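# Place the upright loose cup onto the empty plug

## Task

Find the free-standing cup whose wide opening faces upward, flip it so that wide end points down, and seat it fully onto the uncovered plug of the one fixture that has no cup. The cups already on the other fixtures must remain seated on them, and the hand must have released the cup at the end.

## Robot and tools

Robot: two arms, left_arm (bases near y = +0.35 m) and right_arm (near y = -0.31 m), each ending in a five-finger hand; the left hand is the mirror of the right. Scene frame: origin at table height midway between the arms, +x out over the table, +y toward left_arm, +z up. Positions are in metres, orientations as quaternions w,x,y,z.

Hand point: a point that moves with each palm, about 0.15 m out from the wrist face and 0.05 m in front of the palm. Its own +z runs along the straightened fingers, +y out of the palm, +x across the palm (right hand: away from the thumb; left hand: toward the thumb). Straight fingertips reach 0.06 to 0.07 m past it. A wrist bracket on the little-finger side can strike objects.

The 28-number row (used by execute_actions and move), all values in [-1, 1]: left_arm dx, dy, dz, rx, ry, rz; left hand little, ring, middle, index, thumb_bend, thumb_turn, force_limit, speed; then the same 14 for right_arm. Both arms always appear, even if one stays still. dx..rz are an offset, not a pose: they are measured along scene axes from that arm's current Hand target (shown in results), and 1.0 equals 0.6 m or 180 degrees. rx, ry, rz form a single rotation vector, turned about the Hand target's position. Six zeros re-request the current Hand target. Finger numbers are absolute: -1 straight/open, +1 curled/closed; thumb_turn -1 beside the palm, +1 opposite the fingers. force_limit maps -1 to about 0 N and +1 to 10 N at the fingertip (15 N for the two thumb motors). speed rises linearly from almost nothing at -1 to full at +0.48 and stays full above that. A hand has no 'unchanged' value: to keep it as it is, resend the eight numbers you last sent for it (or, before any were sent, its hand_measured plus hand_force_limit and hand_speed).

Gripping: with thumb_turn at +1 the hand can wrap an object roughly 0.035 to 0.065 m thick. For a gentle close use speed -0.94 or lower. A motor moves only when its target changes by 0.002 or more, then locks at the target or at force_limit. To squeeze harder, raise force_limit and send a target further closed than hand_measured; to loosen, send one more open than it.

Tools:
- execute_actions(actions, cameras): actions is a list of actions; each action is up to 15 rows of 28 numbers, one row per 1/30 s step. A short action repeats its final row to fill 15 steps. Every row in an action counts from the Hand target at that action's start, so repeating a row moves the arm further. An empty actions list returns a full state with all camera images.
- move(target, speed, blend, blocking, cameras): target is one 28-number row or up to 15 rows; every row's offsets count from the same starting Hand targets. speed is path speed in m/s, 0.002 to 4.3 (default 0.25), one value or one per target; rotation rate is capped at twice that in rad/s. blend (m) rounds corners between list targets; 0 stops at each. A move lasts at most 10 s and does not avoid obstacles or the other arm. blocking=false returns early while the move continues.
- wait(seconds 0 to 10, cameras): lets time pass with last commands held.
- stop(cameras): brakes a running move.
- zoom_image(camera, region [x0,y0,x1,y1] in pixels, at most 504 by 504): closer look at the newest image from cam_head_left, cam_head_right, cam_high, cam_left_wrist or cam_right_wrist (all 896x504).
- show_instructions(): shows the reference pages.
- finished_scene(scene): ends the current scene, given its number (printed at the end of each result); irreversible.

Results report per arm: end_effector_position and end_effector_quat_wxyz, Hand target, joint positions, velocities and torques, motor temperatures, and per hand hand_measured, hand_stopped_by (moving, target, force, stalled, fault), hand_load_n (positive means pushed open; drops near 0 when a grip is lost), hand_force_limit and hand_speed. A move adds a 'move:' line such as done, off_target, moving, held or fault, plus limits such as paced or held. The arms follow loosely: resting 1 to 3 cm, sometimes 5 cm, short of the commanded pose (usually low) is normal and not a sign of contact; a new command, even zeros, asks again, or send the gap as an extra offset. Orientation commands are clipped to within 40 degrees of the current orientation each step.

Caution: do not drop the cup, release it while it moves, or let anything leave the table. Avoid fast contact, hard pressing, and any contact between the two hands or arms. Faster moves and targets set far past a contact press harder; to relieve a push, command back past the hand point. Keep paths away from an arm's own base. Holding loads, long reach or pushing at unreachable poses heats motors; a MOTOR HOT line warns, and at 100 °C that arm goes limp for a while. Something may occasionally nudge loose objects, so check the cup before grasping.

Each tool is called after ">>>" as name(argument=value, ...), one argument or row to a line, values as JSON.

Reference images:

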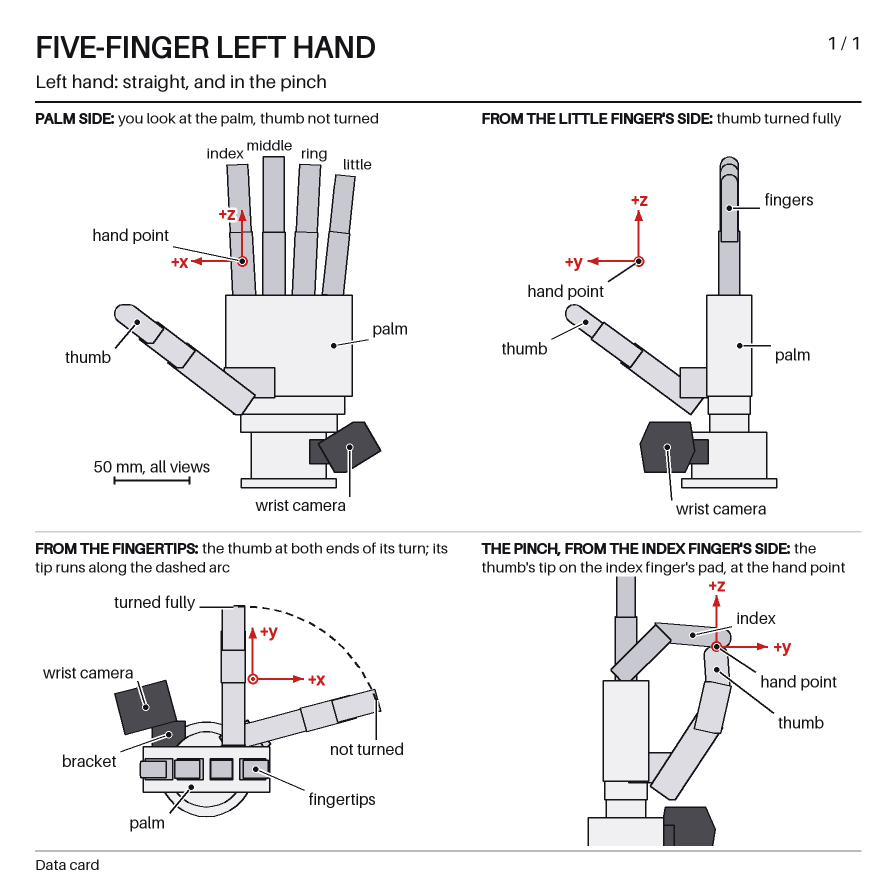

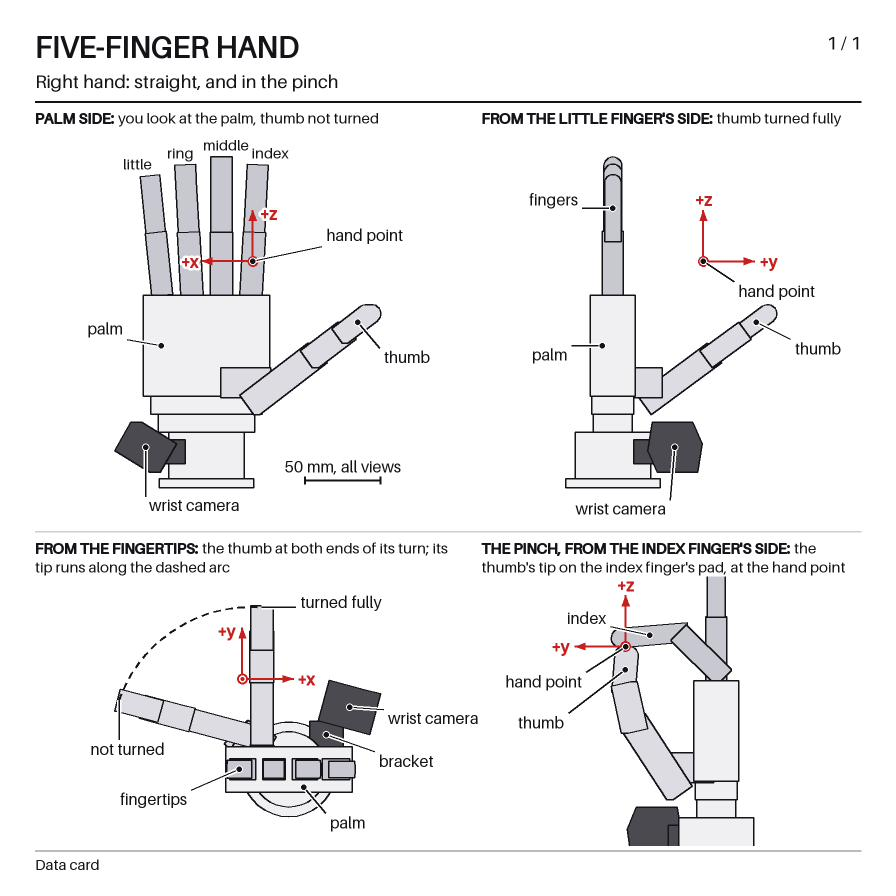

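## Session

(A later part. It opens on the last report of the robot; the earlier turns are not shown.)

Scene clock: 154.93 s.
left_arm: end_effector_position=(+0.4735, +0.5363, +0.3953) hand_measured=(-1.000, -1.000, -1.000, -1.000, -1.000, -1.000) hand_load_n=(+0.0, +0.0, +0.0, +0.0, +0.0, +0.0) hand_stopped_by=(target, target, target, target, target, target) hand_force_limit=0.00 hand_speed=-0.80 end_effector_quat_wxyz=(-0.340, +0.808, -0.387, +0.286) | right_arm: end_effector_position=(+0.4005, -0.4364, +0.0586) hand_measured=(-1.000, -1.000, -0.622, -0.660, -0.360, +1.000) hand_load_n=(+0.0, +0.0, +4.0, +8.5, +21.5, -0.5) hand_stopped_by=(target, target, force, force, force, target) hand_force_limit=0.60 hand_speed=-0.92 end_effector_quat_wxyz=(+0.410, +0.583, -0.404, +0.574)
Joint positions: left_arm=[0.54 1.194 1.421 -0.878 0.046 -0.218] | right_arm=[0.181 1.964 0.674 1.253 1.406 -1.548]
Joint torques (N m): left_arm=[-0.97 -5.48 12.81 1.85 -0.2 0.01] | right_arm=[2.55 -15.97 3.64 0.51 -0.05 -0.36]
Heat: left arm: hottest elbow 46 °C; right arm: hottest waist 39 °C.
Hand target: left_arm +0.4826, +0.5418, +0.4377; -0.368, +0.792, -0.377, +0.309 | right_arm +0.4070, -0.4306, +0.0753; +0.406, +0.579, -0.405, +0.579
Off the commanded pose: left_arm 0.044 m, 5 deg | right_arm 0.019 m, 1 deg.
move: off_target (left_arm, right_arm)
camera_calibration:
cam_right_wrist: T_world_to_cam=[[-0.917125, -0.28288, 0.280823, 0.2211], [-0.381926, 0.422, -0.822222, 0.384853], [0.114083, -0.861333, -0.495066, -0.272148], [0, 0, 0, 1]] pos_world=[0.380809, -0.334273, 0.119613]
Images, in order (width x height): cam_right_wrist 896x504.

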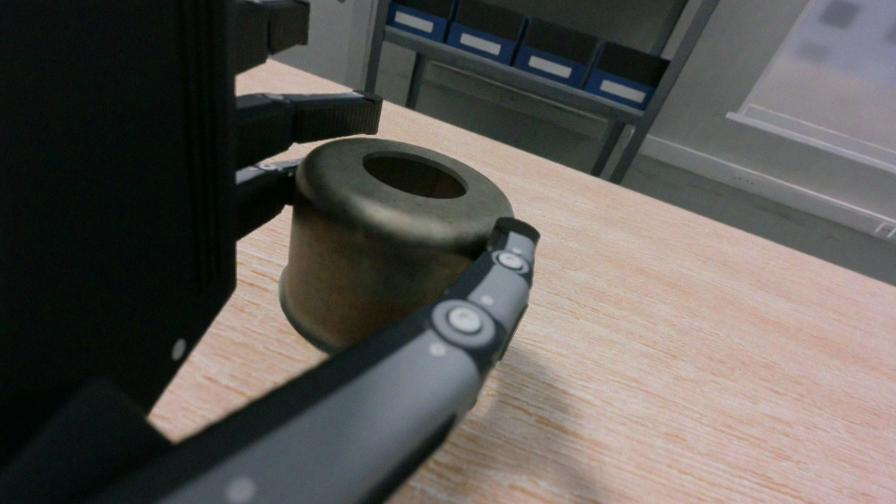

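>>> move(
  target=[
    [0,0,0,0,0,0,-1,-1,-1,-1,-1,-1,0,-0.8, 0,0.05,0.2,0,0,0.05,-1,-1,0.2,0.25,0.1,1,0.6,-0.92],
    [0,0,0,0,0,0,-1,-1,-1,-1,-1,-1,0,-0.8, 0.27,0.443,0.242,0,0,0.3889,-1,-1,0.2,0.25,0.1,1,0.6,-0.92],
  ],
  speed=[0.12,0.18],
  blend=0.03,
  cameras=["all"],
)

Scene clock: 160.97 s.
left_arm: end_effector_position=(+0.4735, +0.5363, +0.3953) hand_measured=(-1.000, -1.000, -1.000, -1.000, -1.000, -1.000) hand_load_n=(+0.0, +0.0, +0.0, +0.0, +0.0, +0.0) hand_stopped_by=(target, target, target, target, target, target) hand_force_limit=0.00 hand_speed=-0.80 end_effector_quat_wxyz=(-0.340, +0.808, -0.387, +0.286) | right_arm: end_effector_position=(+0.5500, -0.1747, +0.1825) hand_measured=(-1.000, -1.000, -0.622, -0.660, -0.360, +1.000) hand_load_n=(+0.0, +0.0, +4.0, +9.0, +22.0, -0.5) hand_stopped_by=(target, target, force, force, force, target) hand_force_limit=0.60 hand_speed=-0.92 end_effector_quat_wxyz=(+0.014, +0.732, +0.016, +0.681)
Joint positions: left_arm=[0.54 1.194 1.421 -0.878 0.046 -0.218] | right_arm=[0.484 1.566 0.725 0.761 0.479 -1.577]
Joint torques (N m): left_arm=[0.21 -5.95 12.82 1.96 -0.13 0.08] | right_arm=[2.32 -12.51 11.28 1.58 -0.15 0.03]
Heat: left arm: hottest elbow 46 °C; right arm: hottest waist 38 °C.
Hand target: left_arm +0.4826, +0.5418, +0.4377; -0.368, +0.792, -0.377, +0.309 | right_arm +0.5690, -0.1648, +0.2205; +0.000, +0.707, +0.000, +0.707
Off the commanded pose: left_arm 0.044 m, 5 deg | right_arm 0.044 m, 5 deg.
move: off_target (left_arm, right_arm)
camera_calibration:
cam_left_wrist: T_world_to_cam=[[0.521438, 0.263197, 0.811683, -0.716262], [-0.0367163, -0.943439, 0.329508, 0.392716], [0.852499, -0.20162, -0.482281, 0.0106167], [0, 0, 0, 1]] pos_world=[0.378854, 0.561162, 0.457095]
cam_right_wrist: T_world_to_cam=[[-0.0220454, -0.950093, 0.311188, -0.216997], [-0.577508, -0.241978, -0.779699, 0.417279], [0.816087, -0.196903, -0.543352, -0.263625], [0, 0, 0, 1]] pos_world=[0.451339, -0.157104, 0.249637]

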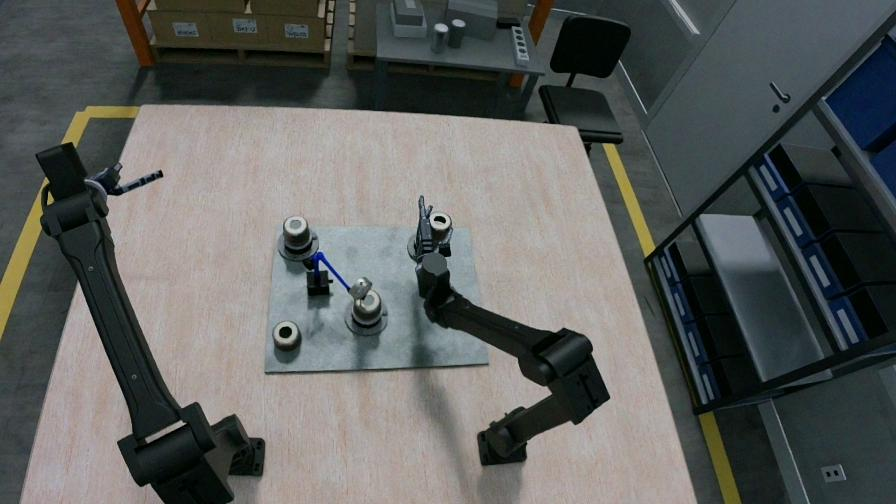

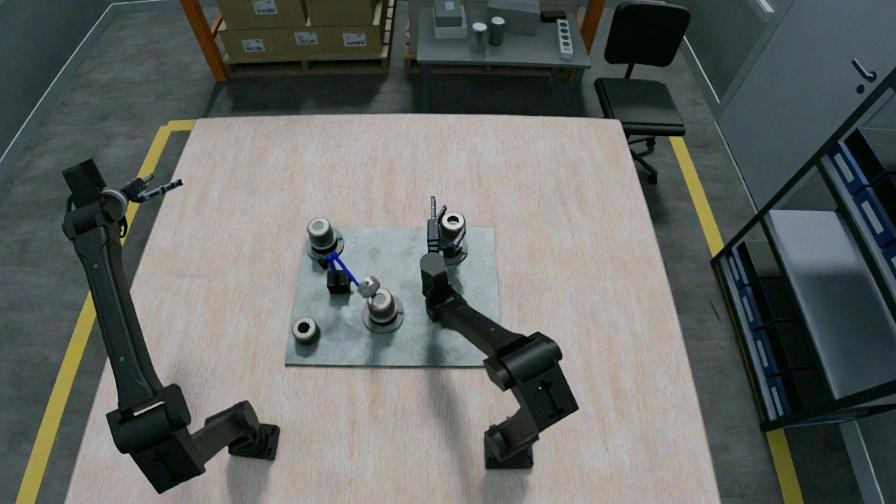

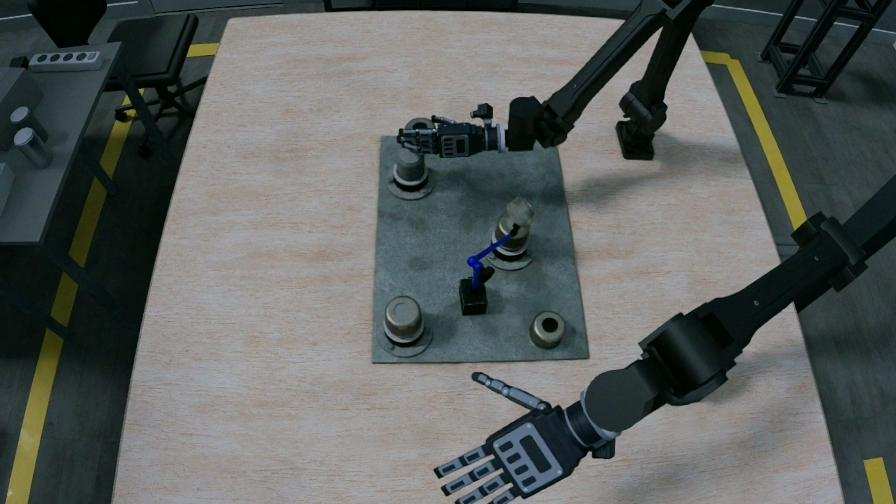

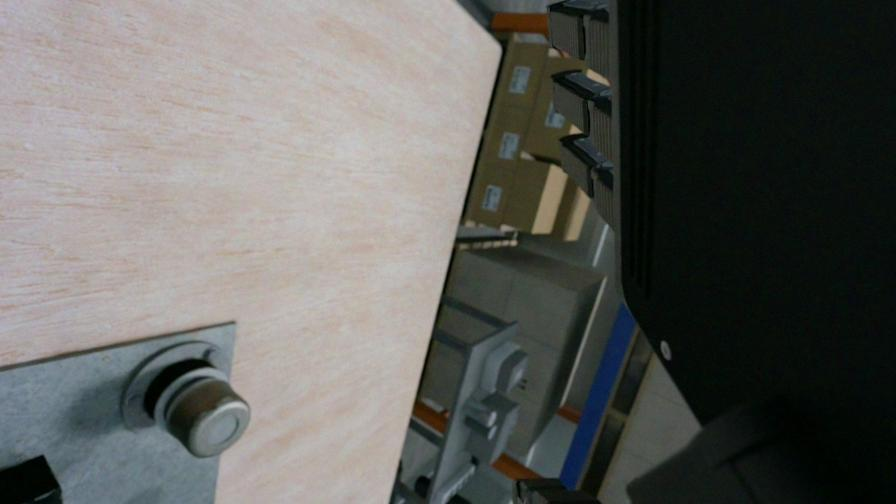

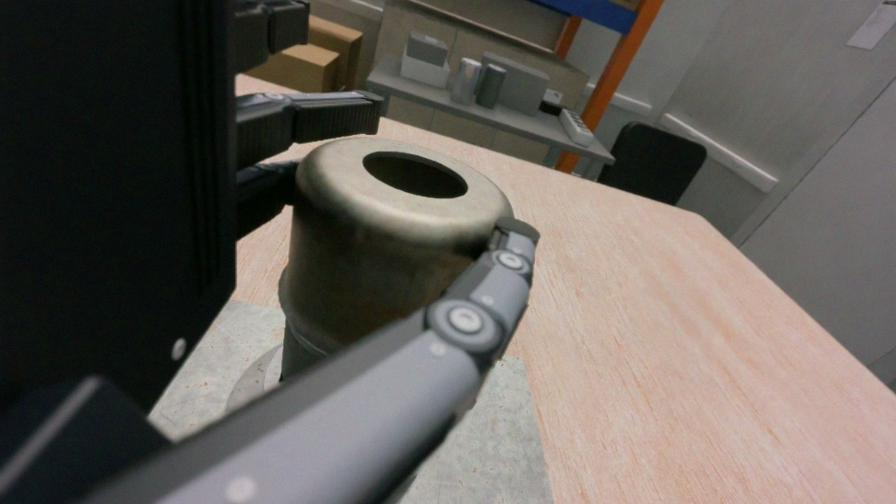

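>>> zoom_image(
  camera="cam_high",
  region=[370, 100, 490, 210],
)

>>> zoom_image(
  camera="cam_head_right",
  region=[400, 190, 500, 290],
)

>>> zoom_image(
  camera="cam_head_left",
  region=[380, 180, 500, 290],
)

>>> zoom_image(
  camera="cam_right_wrist",
  region=[200, 120, 560, 480],
)

Scaled by 4.200 from the camera's 896x504 image, which has a finer 1280x720 frame.

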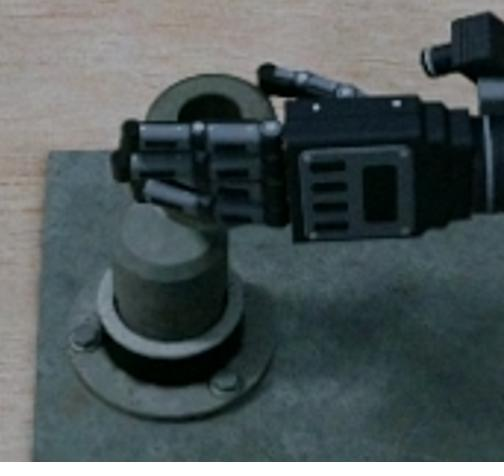

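Scaled by 5.040 from the camera's 896x504 image, which has a finer 1280x720 frame.

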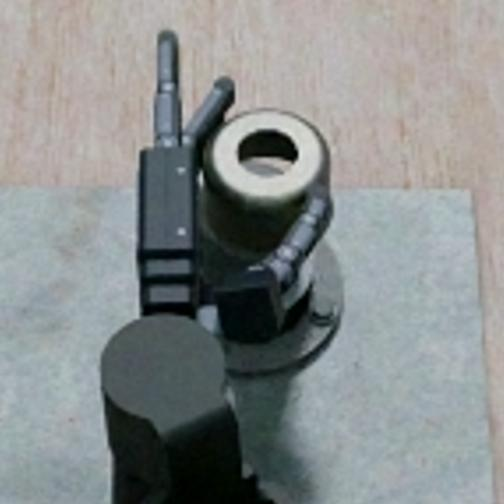

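Scaled by 4.200 from the camera's 896x504 image, which has a finer 1280x720 frame.

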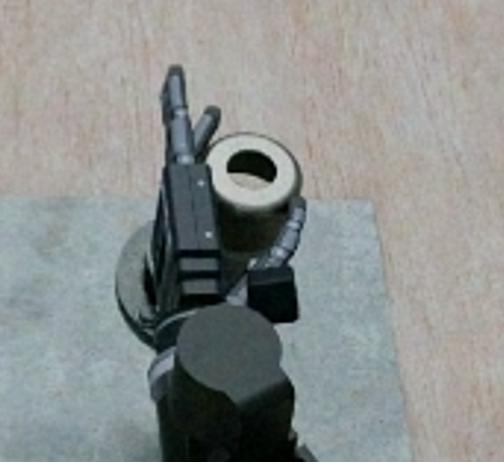

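Scaled by 1.400 from the camera's 896x504 image, which has a finer 1280x720 frame.

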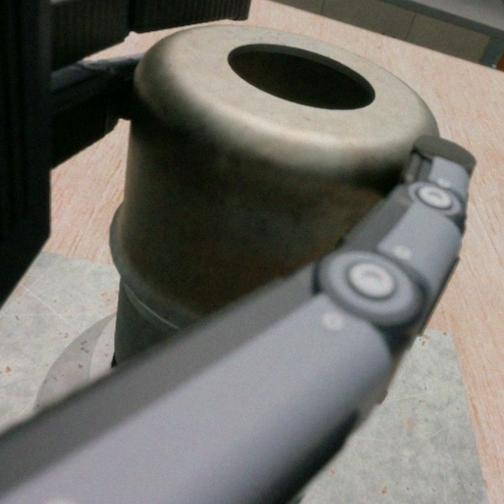

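>>> move(
  target=[0,0,0,0,0,0,-1,-1,-1,-1,-1,-1,0,-0.8, 0.03,0.0167,-0.025,0,-0.022,0,-1,-1,0.2,0.25,0.1,1,0.6,-0.92],
  speed=0.08,
  cameras=["all"],
)

>>> zoom_image(
  camera="cam_high",
  region=[370, 100, 490, 210],
)

>>> zoom_image(
  camera="cam_head_right",
  region=[400, 190, 500, 290],
)

>>> zoom_image(
  camera="cam_right_wrist",
  region=[200, 120, 560, 480],
)

Scene clock: 164.80 s.
left_arm: end_effector_position=(+0.4735, +0.5363, +0.3953) hand_measured=(-1.000, -1.000, -1.000, -1.000, -1.000, -1.000) hand_load_n=(+0.0, +0.0, +0.0, +0.0, +0.0, +0.0) hand_stopped_by=(target, target, target, target, target, target) hand_force_limit=0.00 hand_speed=-0.80 end_effector_quat_wxyz=(-0.340, +0.808, -0.387, +0.286) | right_arm: end_effector_position=(+0.5677, -0.1655, +0.1586) hand_measured=(-1.000, -1.000, -0.622, -0.660, -0.360, +1.000) hand_load_n=(+0.0, +0.0, +4.0, +9.0, +22.0, -0.5) hand_stopped_by=(target, target, force, force, force, target) hand_force_limit=0.60 hand_speed=-0.92 end_effector_quat_wxyz=(+0.009, +0.721, +0.010, +0.693)
Joint positions: left_arm=[0.54 1.194 1.421 -0.878 0.046 -0.218] | right_arm=[0.484 1.684 0.756 0.883 0.479 -1.577]
Joint torques (N m): left_arm=[-0.38 -5.42 12.77 1.81 -0.1 0.03] | right_arm=[2.55 -13.92 10.41 3.67 -0.05 -0.33]
Heat: left arm: hottest elbow 46 °C; right arm: hottest waist 38 °C.
Hand target: left_arm +0.4826, +0.5418, +0.4377; -0.368, +0.792, -0.377, +0.309 | right_arm +0.5870, -0.1548, +0.2055; +0.000, +0.682, +0.000, +0.731
Off the commanded pose: left_arm 0.044 m, 5 deg | right_arm 0.052 m, 6 deg.
move: off_target (left_arm, right_arm)
camera_calibration:
cam_left_wrist: T_world_to_cam=[[0.521438, 0.263197, 0.811683, -0.716262], [-0.0367163, -0.943439, 0.329508, 0.392716], [0.852499, -0.20162, -0.482281, 0.0106167], [0, 0, 0, 1]] pos_world=[0.378854, 0.561162, 0.457095]
cam_right_wrist: T_world_to_cam=[[-0.031459, -0.955041, 0.294801, -0.193234], [-0.5528, -0.229104, -0.801201, 0.402507], [0.83272, -0.188171, -0.520739, -0.300864], [0, 0, 0, 1]] pos_world=[0.466963, -0.148944, 0.222782]

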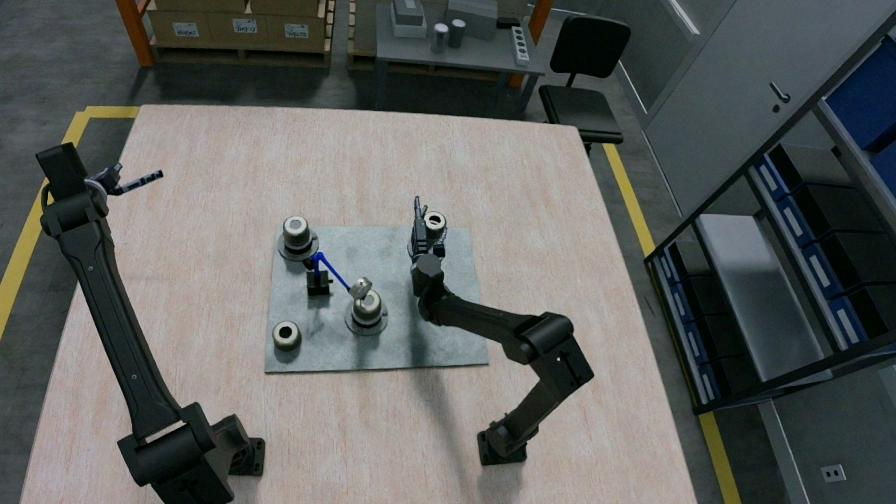

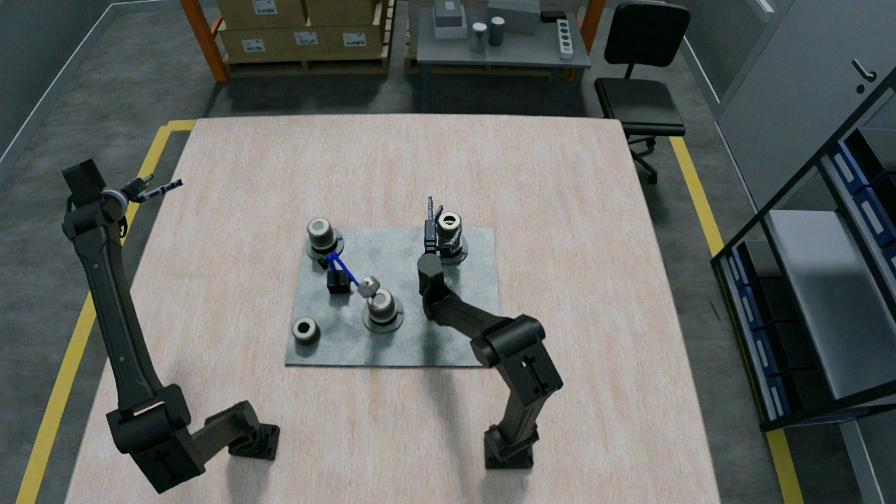

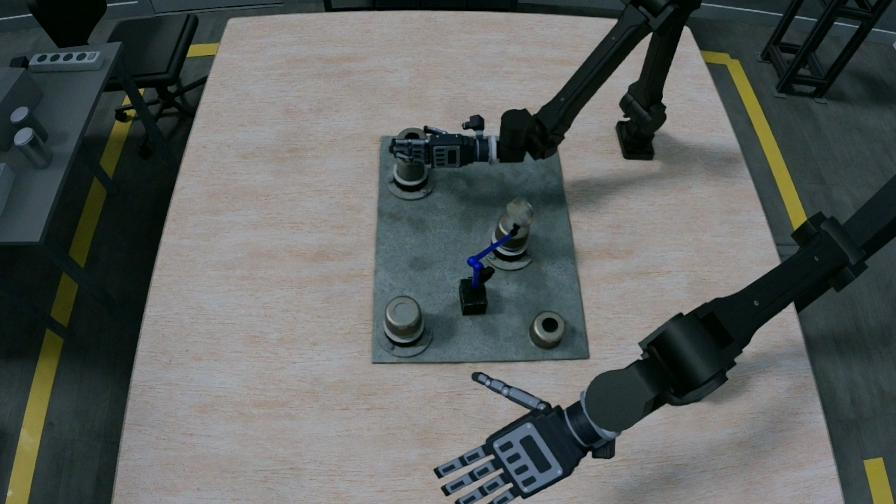

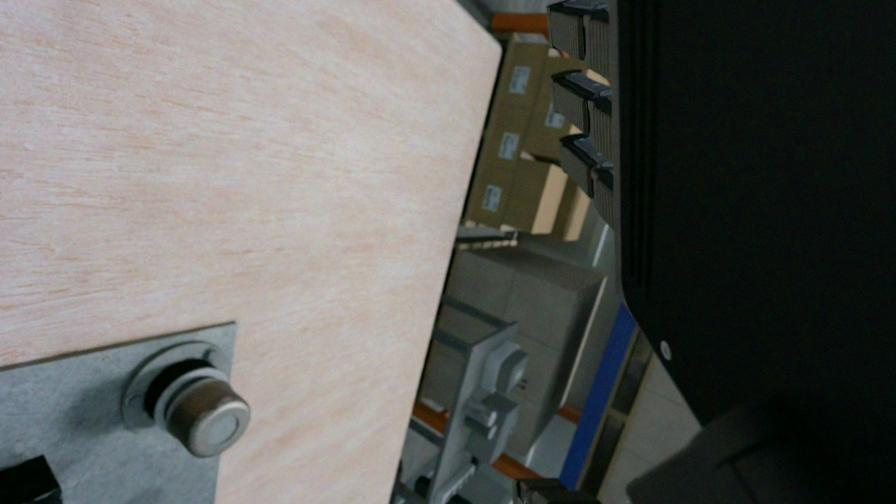

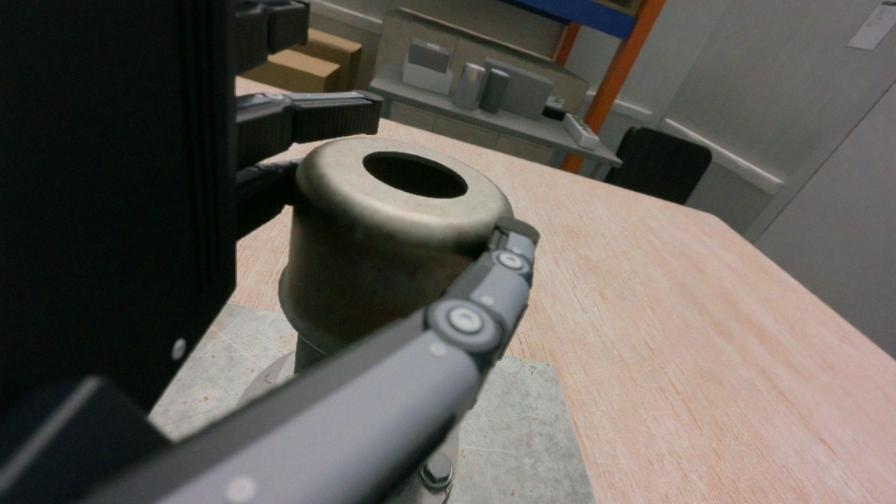

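Scaled by 4.200 from the camera's 896x504 image, which has a finer 1280x720 frame.

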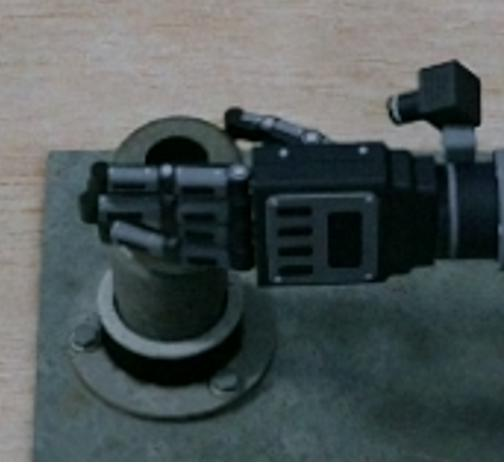

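Scaled by 5.040 from the camera's 896x504 image, which has a finer 1280x720 frame.

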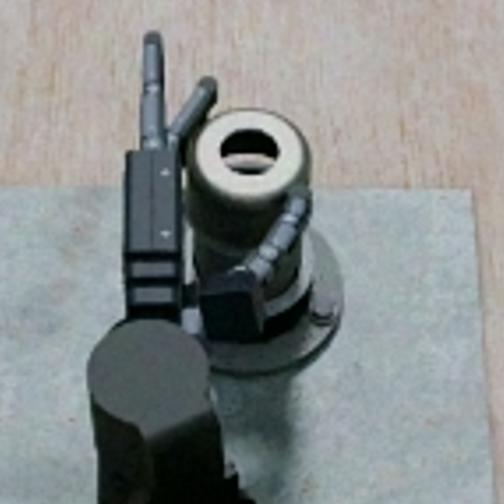

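Scaled by 1.400 from the camera's 896x504 image, which has a finer 1280x720 frame.

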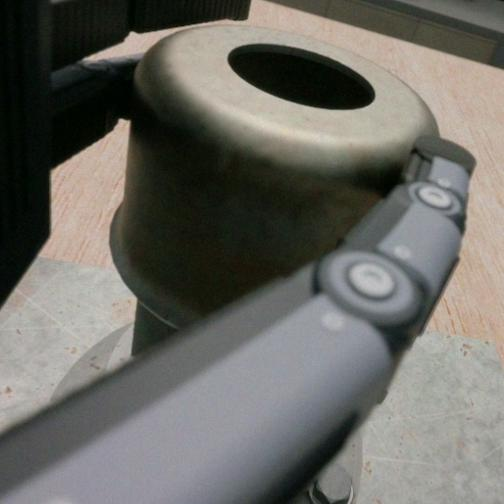

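>>> zoom_image(
  camera="cam_head_right",
  region=[425, 200, 475, 250],
)

>>> zoom_image(
  camera="cam_head_left",
  region=[400, 195, 460, 255],
)

>>> zoom_image(
  camera="cam_high",
  region=[380, 115, 450, 195],
)

Scaled by 10.080 from the camera's 896x504 image, which has a finer 1280x720 frame.

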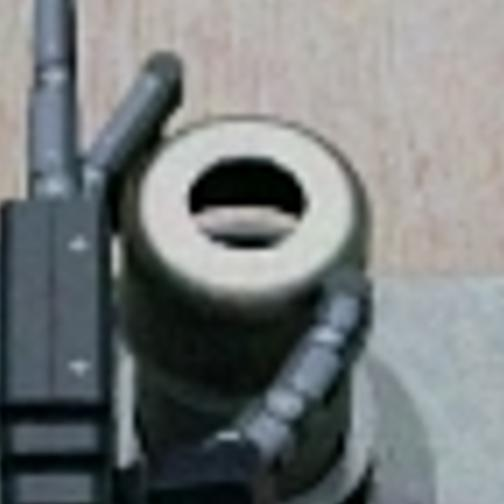

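Scaled by 8.400 from the camera's 896x504 image, which has a finer 1280x720 frame.

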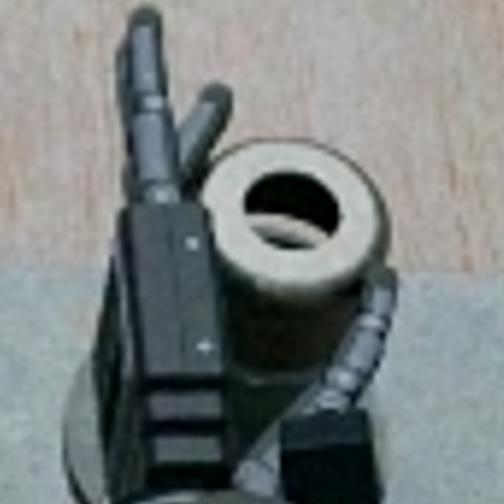

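Scaled by 6.300 from the camera's 896x504 image, which has a finer 1280x720 frame.

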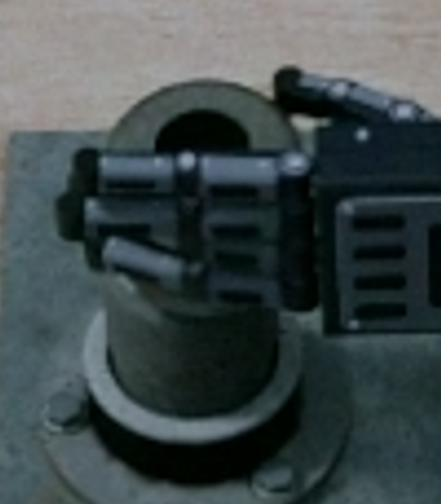

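>>> move(
  target=[0,0,0,0,0,0,-1,-1,-1,-1,-1,-1,0,-0.8, 0.01,0,-0.02,0,0,0,-1,-1,0.2,0.25,0.1,1,0.6,-0.92],
  speed=0.05,
  cameras=["cam_right_wrist","cam_high","cam_head_right"],
)

>>> zoom_image(
  camera="cam_right_wrist",
  region=[200, 120, 560, 480],
)

>>> zoom_image(
  camera="cam_high",
  region=[380, 115, 450, 195],
)

>>> zoom_image(
  camera="cam_head_right",
  region=[425, 200, 475, 250],
)

Scene clock: 169.43 s.
left_arm: end_effector_position=(+0.4735, +0.5363, +0.3953) hand_measured=(-1.000, -1.000, -1.000, -1.000, -1.000, -1.000) hand_load_n=(+0.0, +0.0, +0.0, +0.0, +0.0, +0.0) hand_stopped_by=(target, target, target, target, target, target) hand_force_limit=0.00 hand_speed=-0.80 end_effector_quat_wxyz=(-0.340, +0.808, -0.387, +0.286) | right_arm: end_effector_position=(+0.5725, -0.1637, +0.1467) hand_measured=(-1.000, -1.000, -0.622, -0.660, -0.360, +1.000) hand_load_n=(+0.0, +0.0, +4.0, +9.0, +22.0, -0.5) hand_stopped_by=(target, target, force, force, force, target) hand_force_limit=0.60 hand_speed=-0.92 end_effector_quat_wxyz=(+0.009, +0.721, +0.011, +0.692)
Joint positions: left_arm=[0.54 1.194 1.421 -0.878 0.046 -0.218] | right_arm=[0.482 1.724 0.765 0.913 0.477 -1.577]
Joint torques (N m): left_arm=[-0.32 -5.48 12.68 1.81 -0.11 0.02] | right_arm=[2.08 -14.27 10.13 3.71 -0.18 -0.34]
Heat: left arm: hottest elbow 46 °C; right arm: hottest waist 38 °C.
Hand target: left_arm +0.4826, +0.5418, +0.4377; -0.368, +0.792, -0.377, +0.309 | right_arm +0.5930, -0.1548, +0.1935; +0.000, +0.682, +0.000, +0.731
Off the commanded pose: left_arm 0.044 m, 5 deg | right_arm 0.052 m, 7 deg.
move: off_target (left_arm, right_arm)
camera_calibration:
cam_right_wrist: T_world_to_cam=[[-0.0311144, -0.954843, 0.295478, -0.188158], [-0.553892, -0.229606, -0.800303, 0.396433], [0.832007, -0.188564, -0.521736, -0.310261], [0, 0, 0, 1]] pos_world=[0.471866, -0.147142, 0.210989]
Images, in order (width x height): cam_head_right 896x504, cam_high 896x504, cam_right_wrist 896x504.

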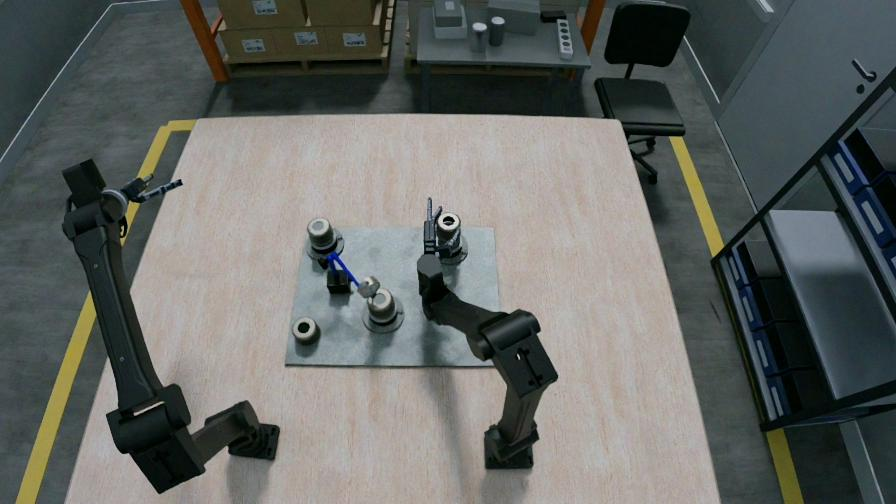

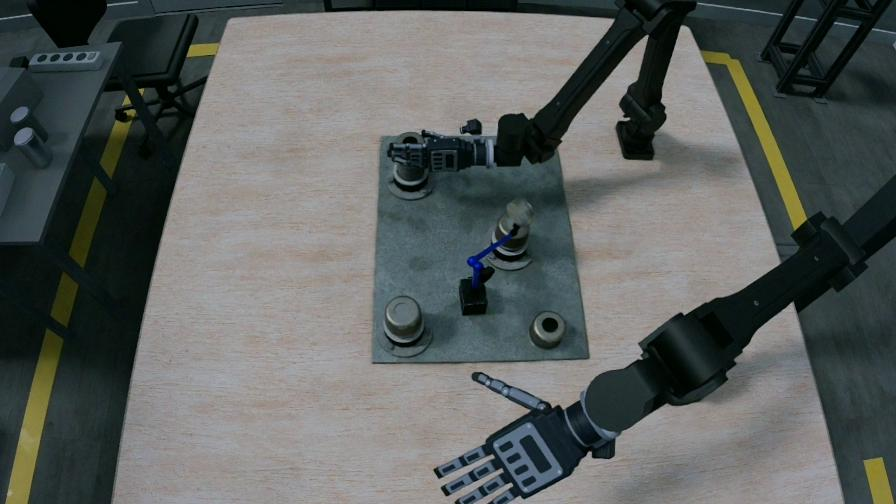

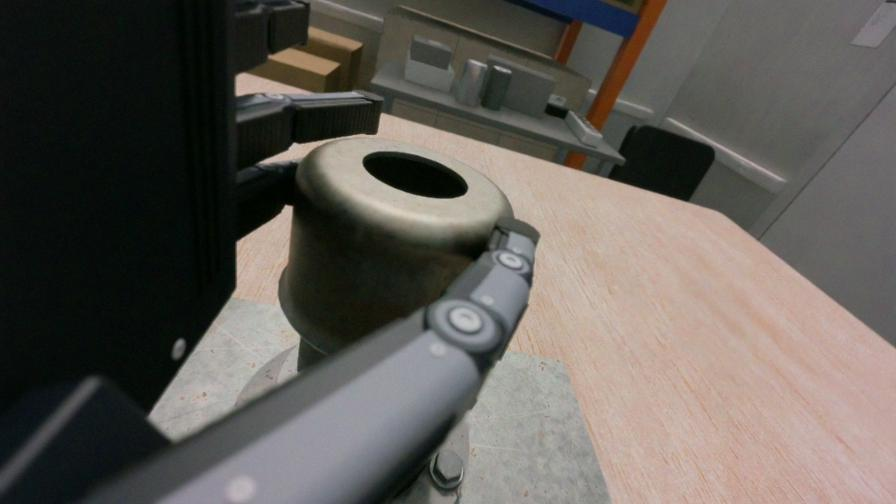

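Scaled by 1.400 from the camera's 896x504 image, which has a finer 1280x720 frame.

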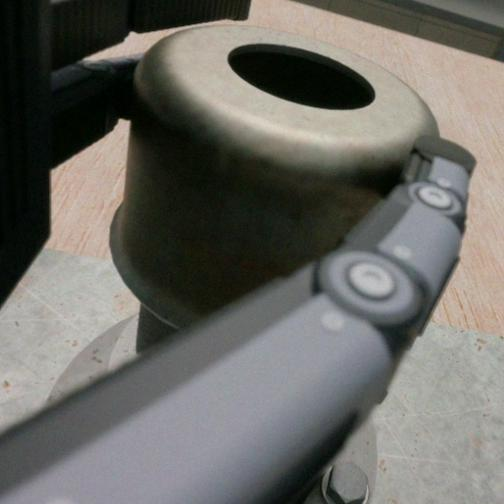

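Scaled by 6.300 from the camera's 896x504 image, which has a finer 1280x720 frame.

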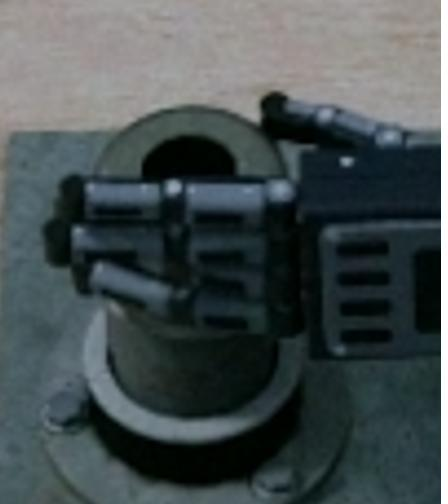

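Scaled by 10.080 from the camera's 896x504 image, which has a finer 1280x720 frame.

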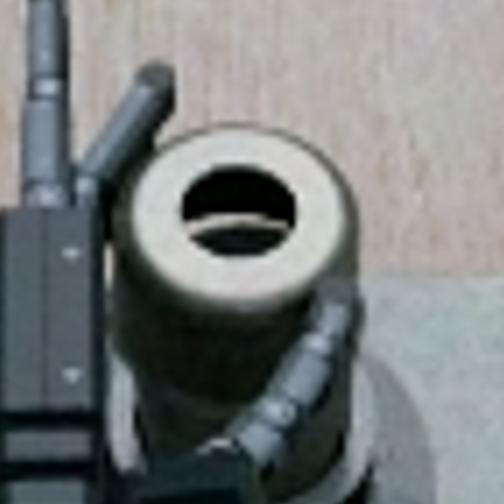

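>>> move(
  target=[0,0,0,0,0,0,-1,-1,-1,-1,-1,-1,0,-0.8, 0.002,-0.008,-0.025,0,0,0,-1,-1,0.2,0.25,0.1,1,0.6,-0.92],
  speed=0.05,
  cameras=["cam_right_wrist","cam_high","cam_head_right"],
)

>>> zoom_image(
  camera="cam_right_wrist",
  region=[200, 120, 560, 480],
)

>>> zoom_image(
  camera="cam_high",
  region=[380, 115, 450, 195],
)

>>> zoom_image(
  camera="cam_head_right",
  region=[425, 200, 475, 250],
)

Scene clock: 171.30 s.
left_arm: end_effector_position=(+0.4735, +0.5363, +0.3953) hand_measured=(-1.000, -1.000, -1.000, -1.000, -1.000, -1.000) hand_load_n=(+0.0, +0.0, +0.0, +0.0, +0.0, +0.0) hand_stopped_by=(target, target, target, target, target, target) hand_force_limit=0.00 hand_speed=-0.80 end_effector_quat_wxyz=(-0.340, +0.808, -0.387, +0.286) | right_arm: end_effector_position=(+0.5752, -0.1677, +0.1366) hand_measured=(-1.000, -1.000, -0.622, -0.660, -0.360, +1.000) hand_load_n=(+0.0, +0.0, +3.5, +9.0, +21.5, -1.0) hand_stopped_by=(target, target, force, force, force, target) hand_force_limit=0.60 hand_speed=-0.92 end_effector_quat_wxyz=(+0.011, +0.719, +0.006, +0.695)
Joint positions: left_arm=[0.54 1.194 1.421 -0.878 0.046 -0.218] | right_arm=[0.474 1.759 0.765 0.957 0.479 -1.579]
Joint torques (N m): left_arm=[0.56 -5.36 12.94 1.88 -0.13 0.02] | right_arm=[1.26 -14.39 9.2 3.74 -0.19 -0.32]
Heat: left arm: hottest elbow 47 °C; right arm: hottest waist 38 °C.
Hand target: left_arm +0.4826, +0.5418, +0.4377; -0.368, +0.792, -0.377, +0.309 | right_arm +0.5942, -0.1596, +0.1785; +0.000, +0.682, +0.000, +0.731
Off the commanded pose: left_arm 0.044 m, 5 deg | right_arm 0.047 m, 6 deg.
move: off_target (left_arm, right_arm)
camera_calibration:
cam_right_wrist: T_world_to_cam=[[-0.0422637, -0.955284, 0.292653, -0.182212], [-0.549362, -0.222441, -0.805432, 0.388229], [0.834515, -0.194813, -0.515396, -0.321828], [0, 0, 0, 1]] pos_world=[0.474147, -0.150402, 0.200148]
Images, in order (width x height): cam_head_right 896x504, cam_high 896x504, cam_right_wrist 896x504.

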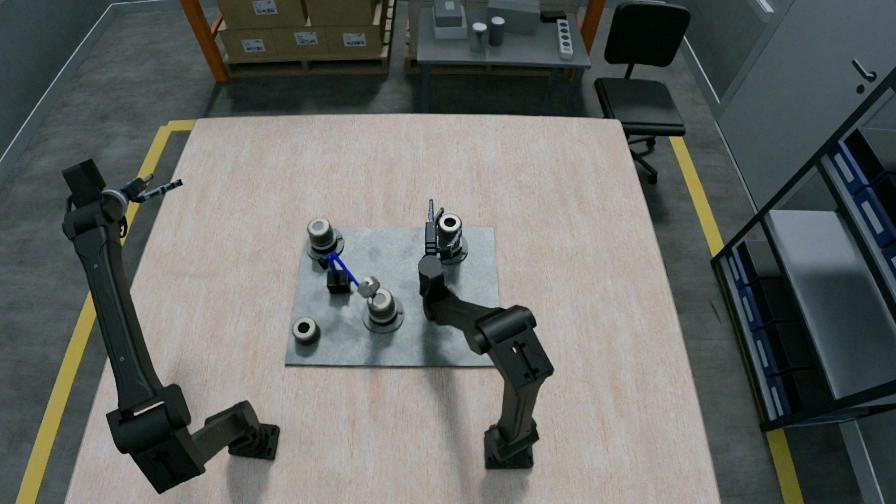

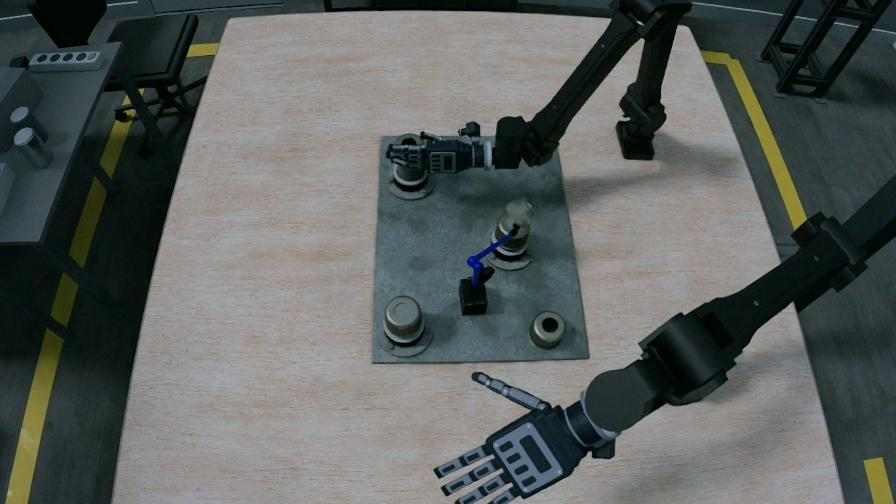

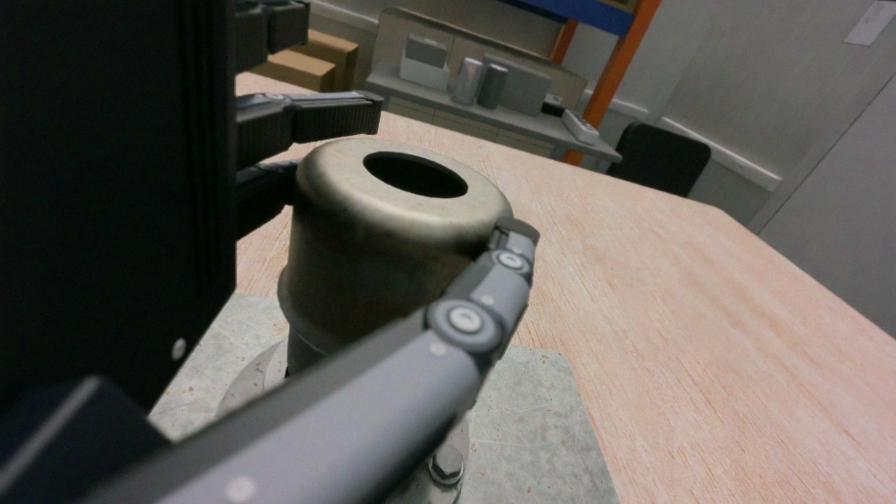

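Scaled by 1.400 from the camera's 896x504 image, which has a finer 1280x720 frame.

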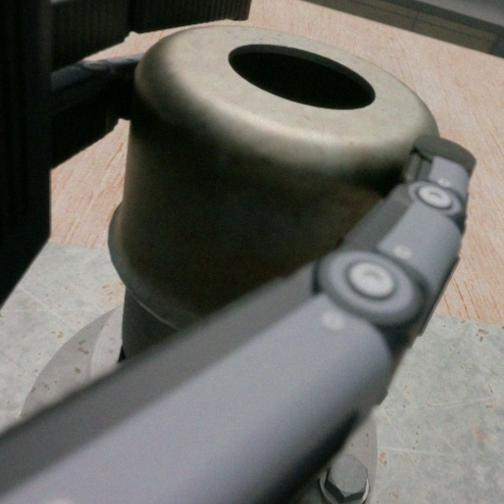

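Scaled by 6.300 from the camera's 896x504 image, which has a finer 1280x720 frame.

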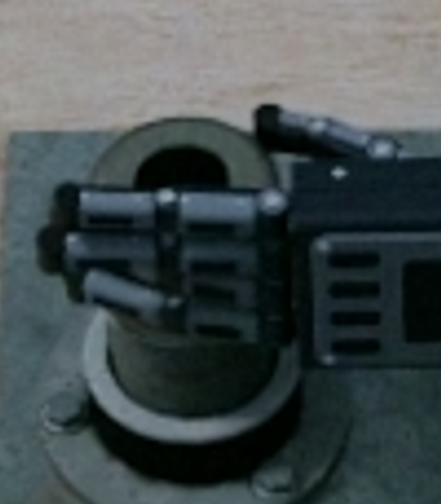

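Scaled by 10.080 from the camera's 896x504 image, which has a finer 1280x720 frame.

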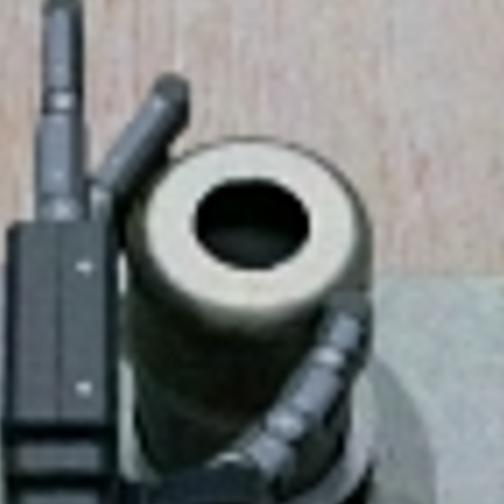

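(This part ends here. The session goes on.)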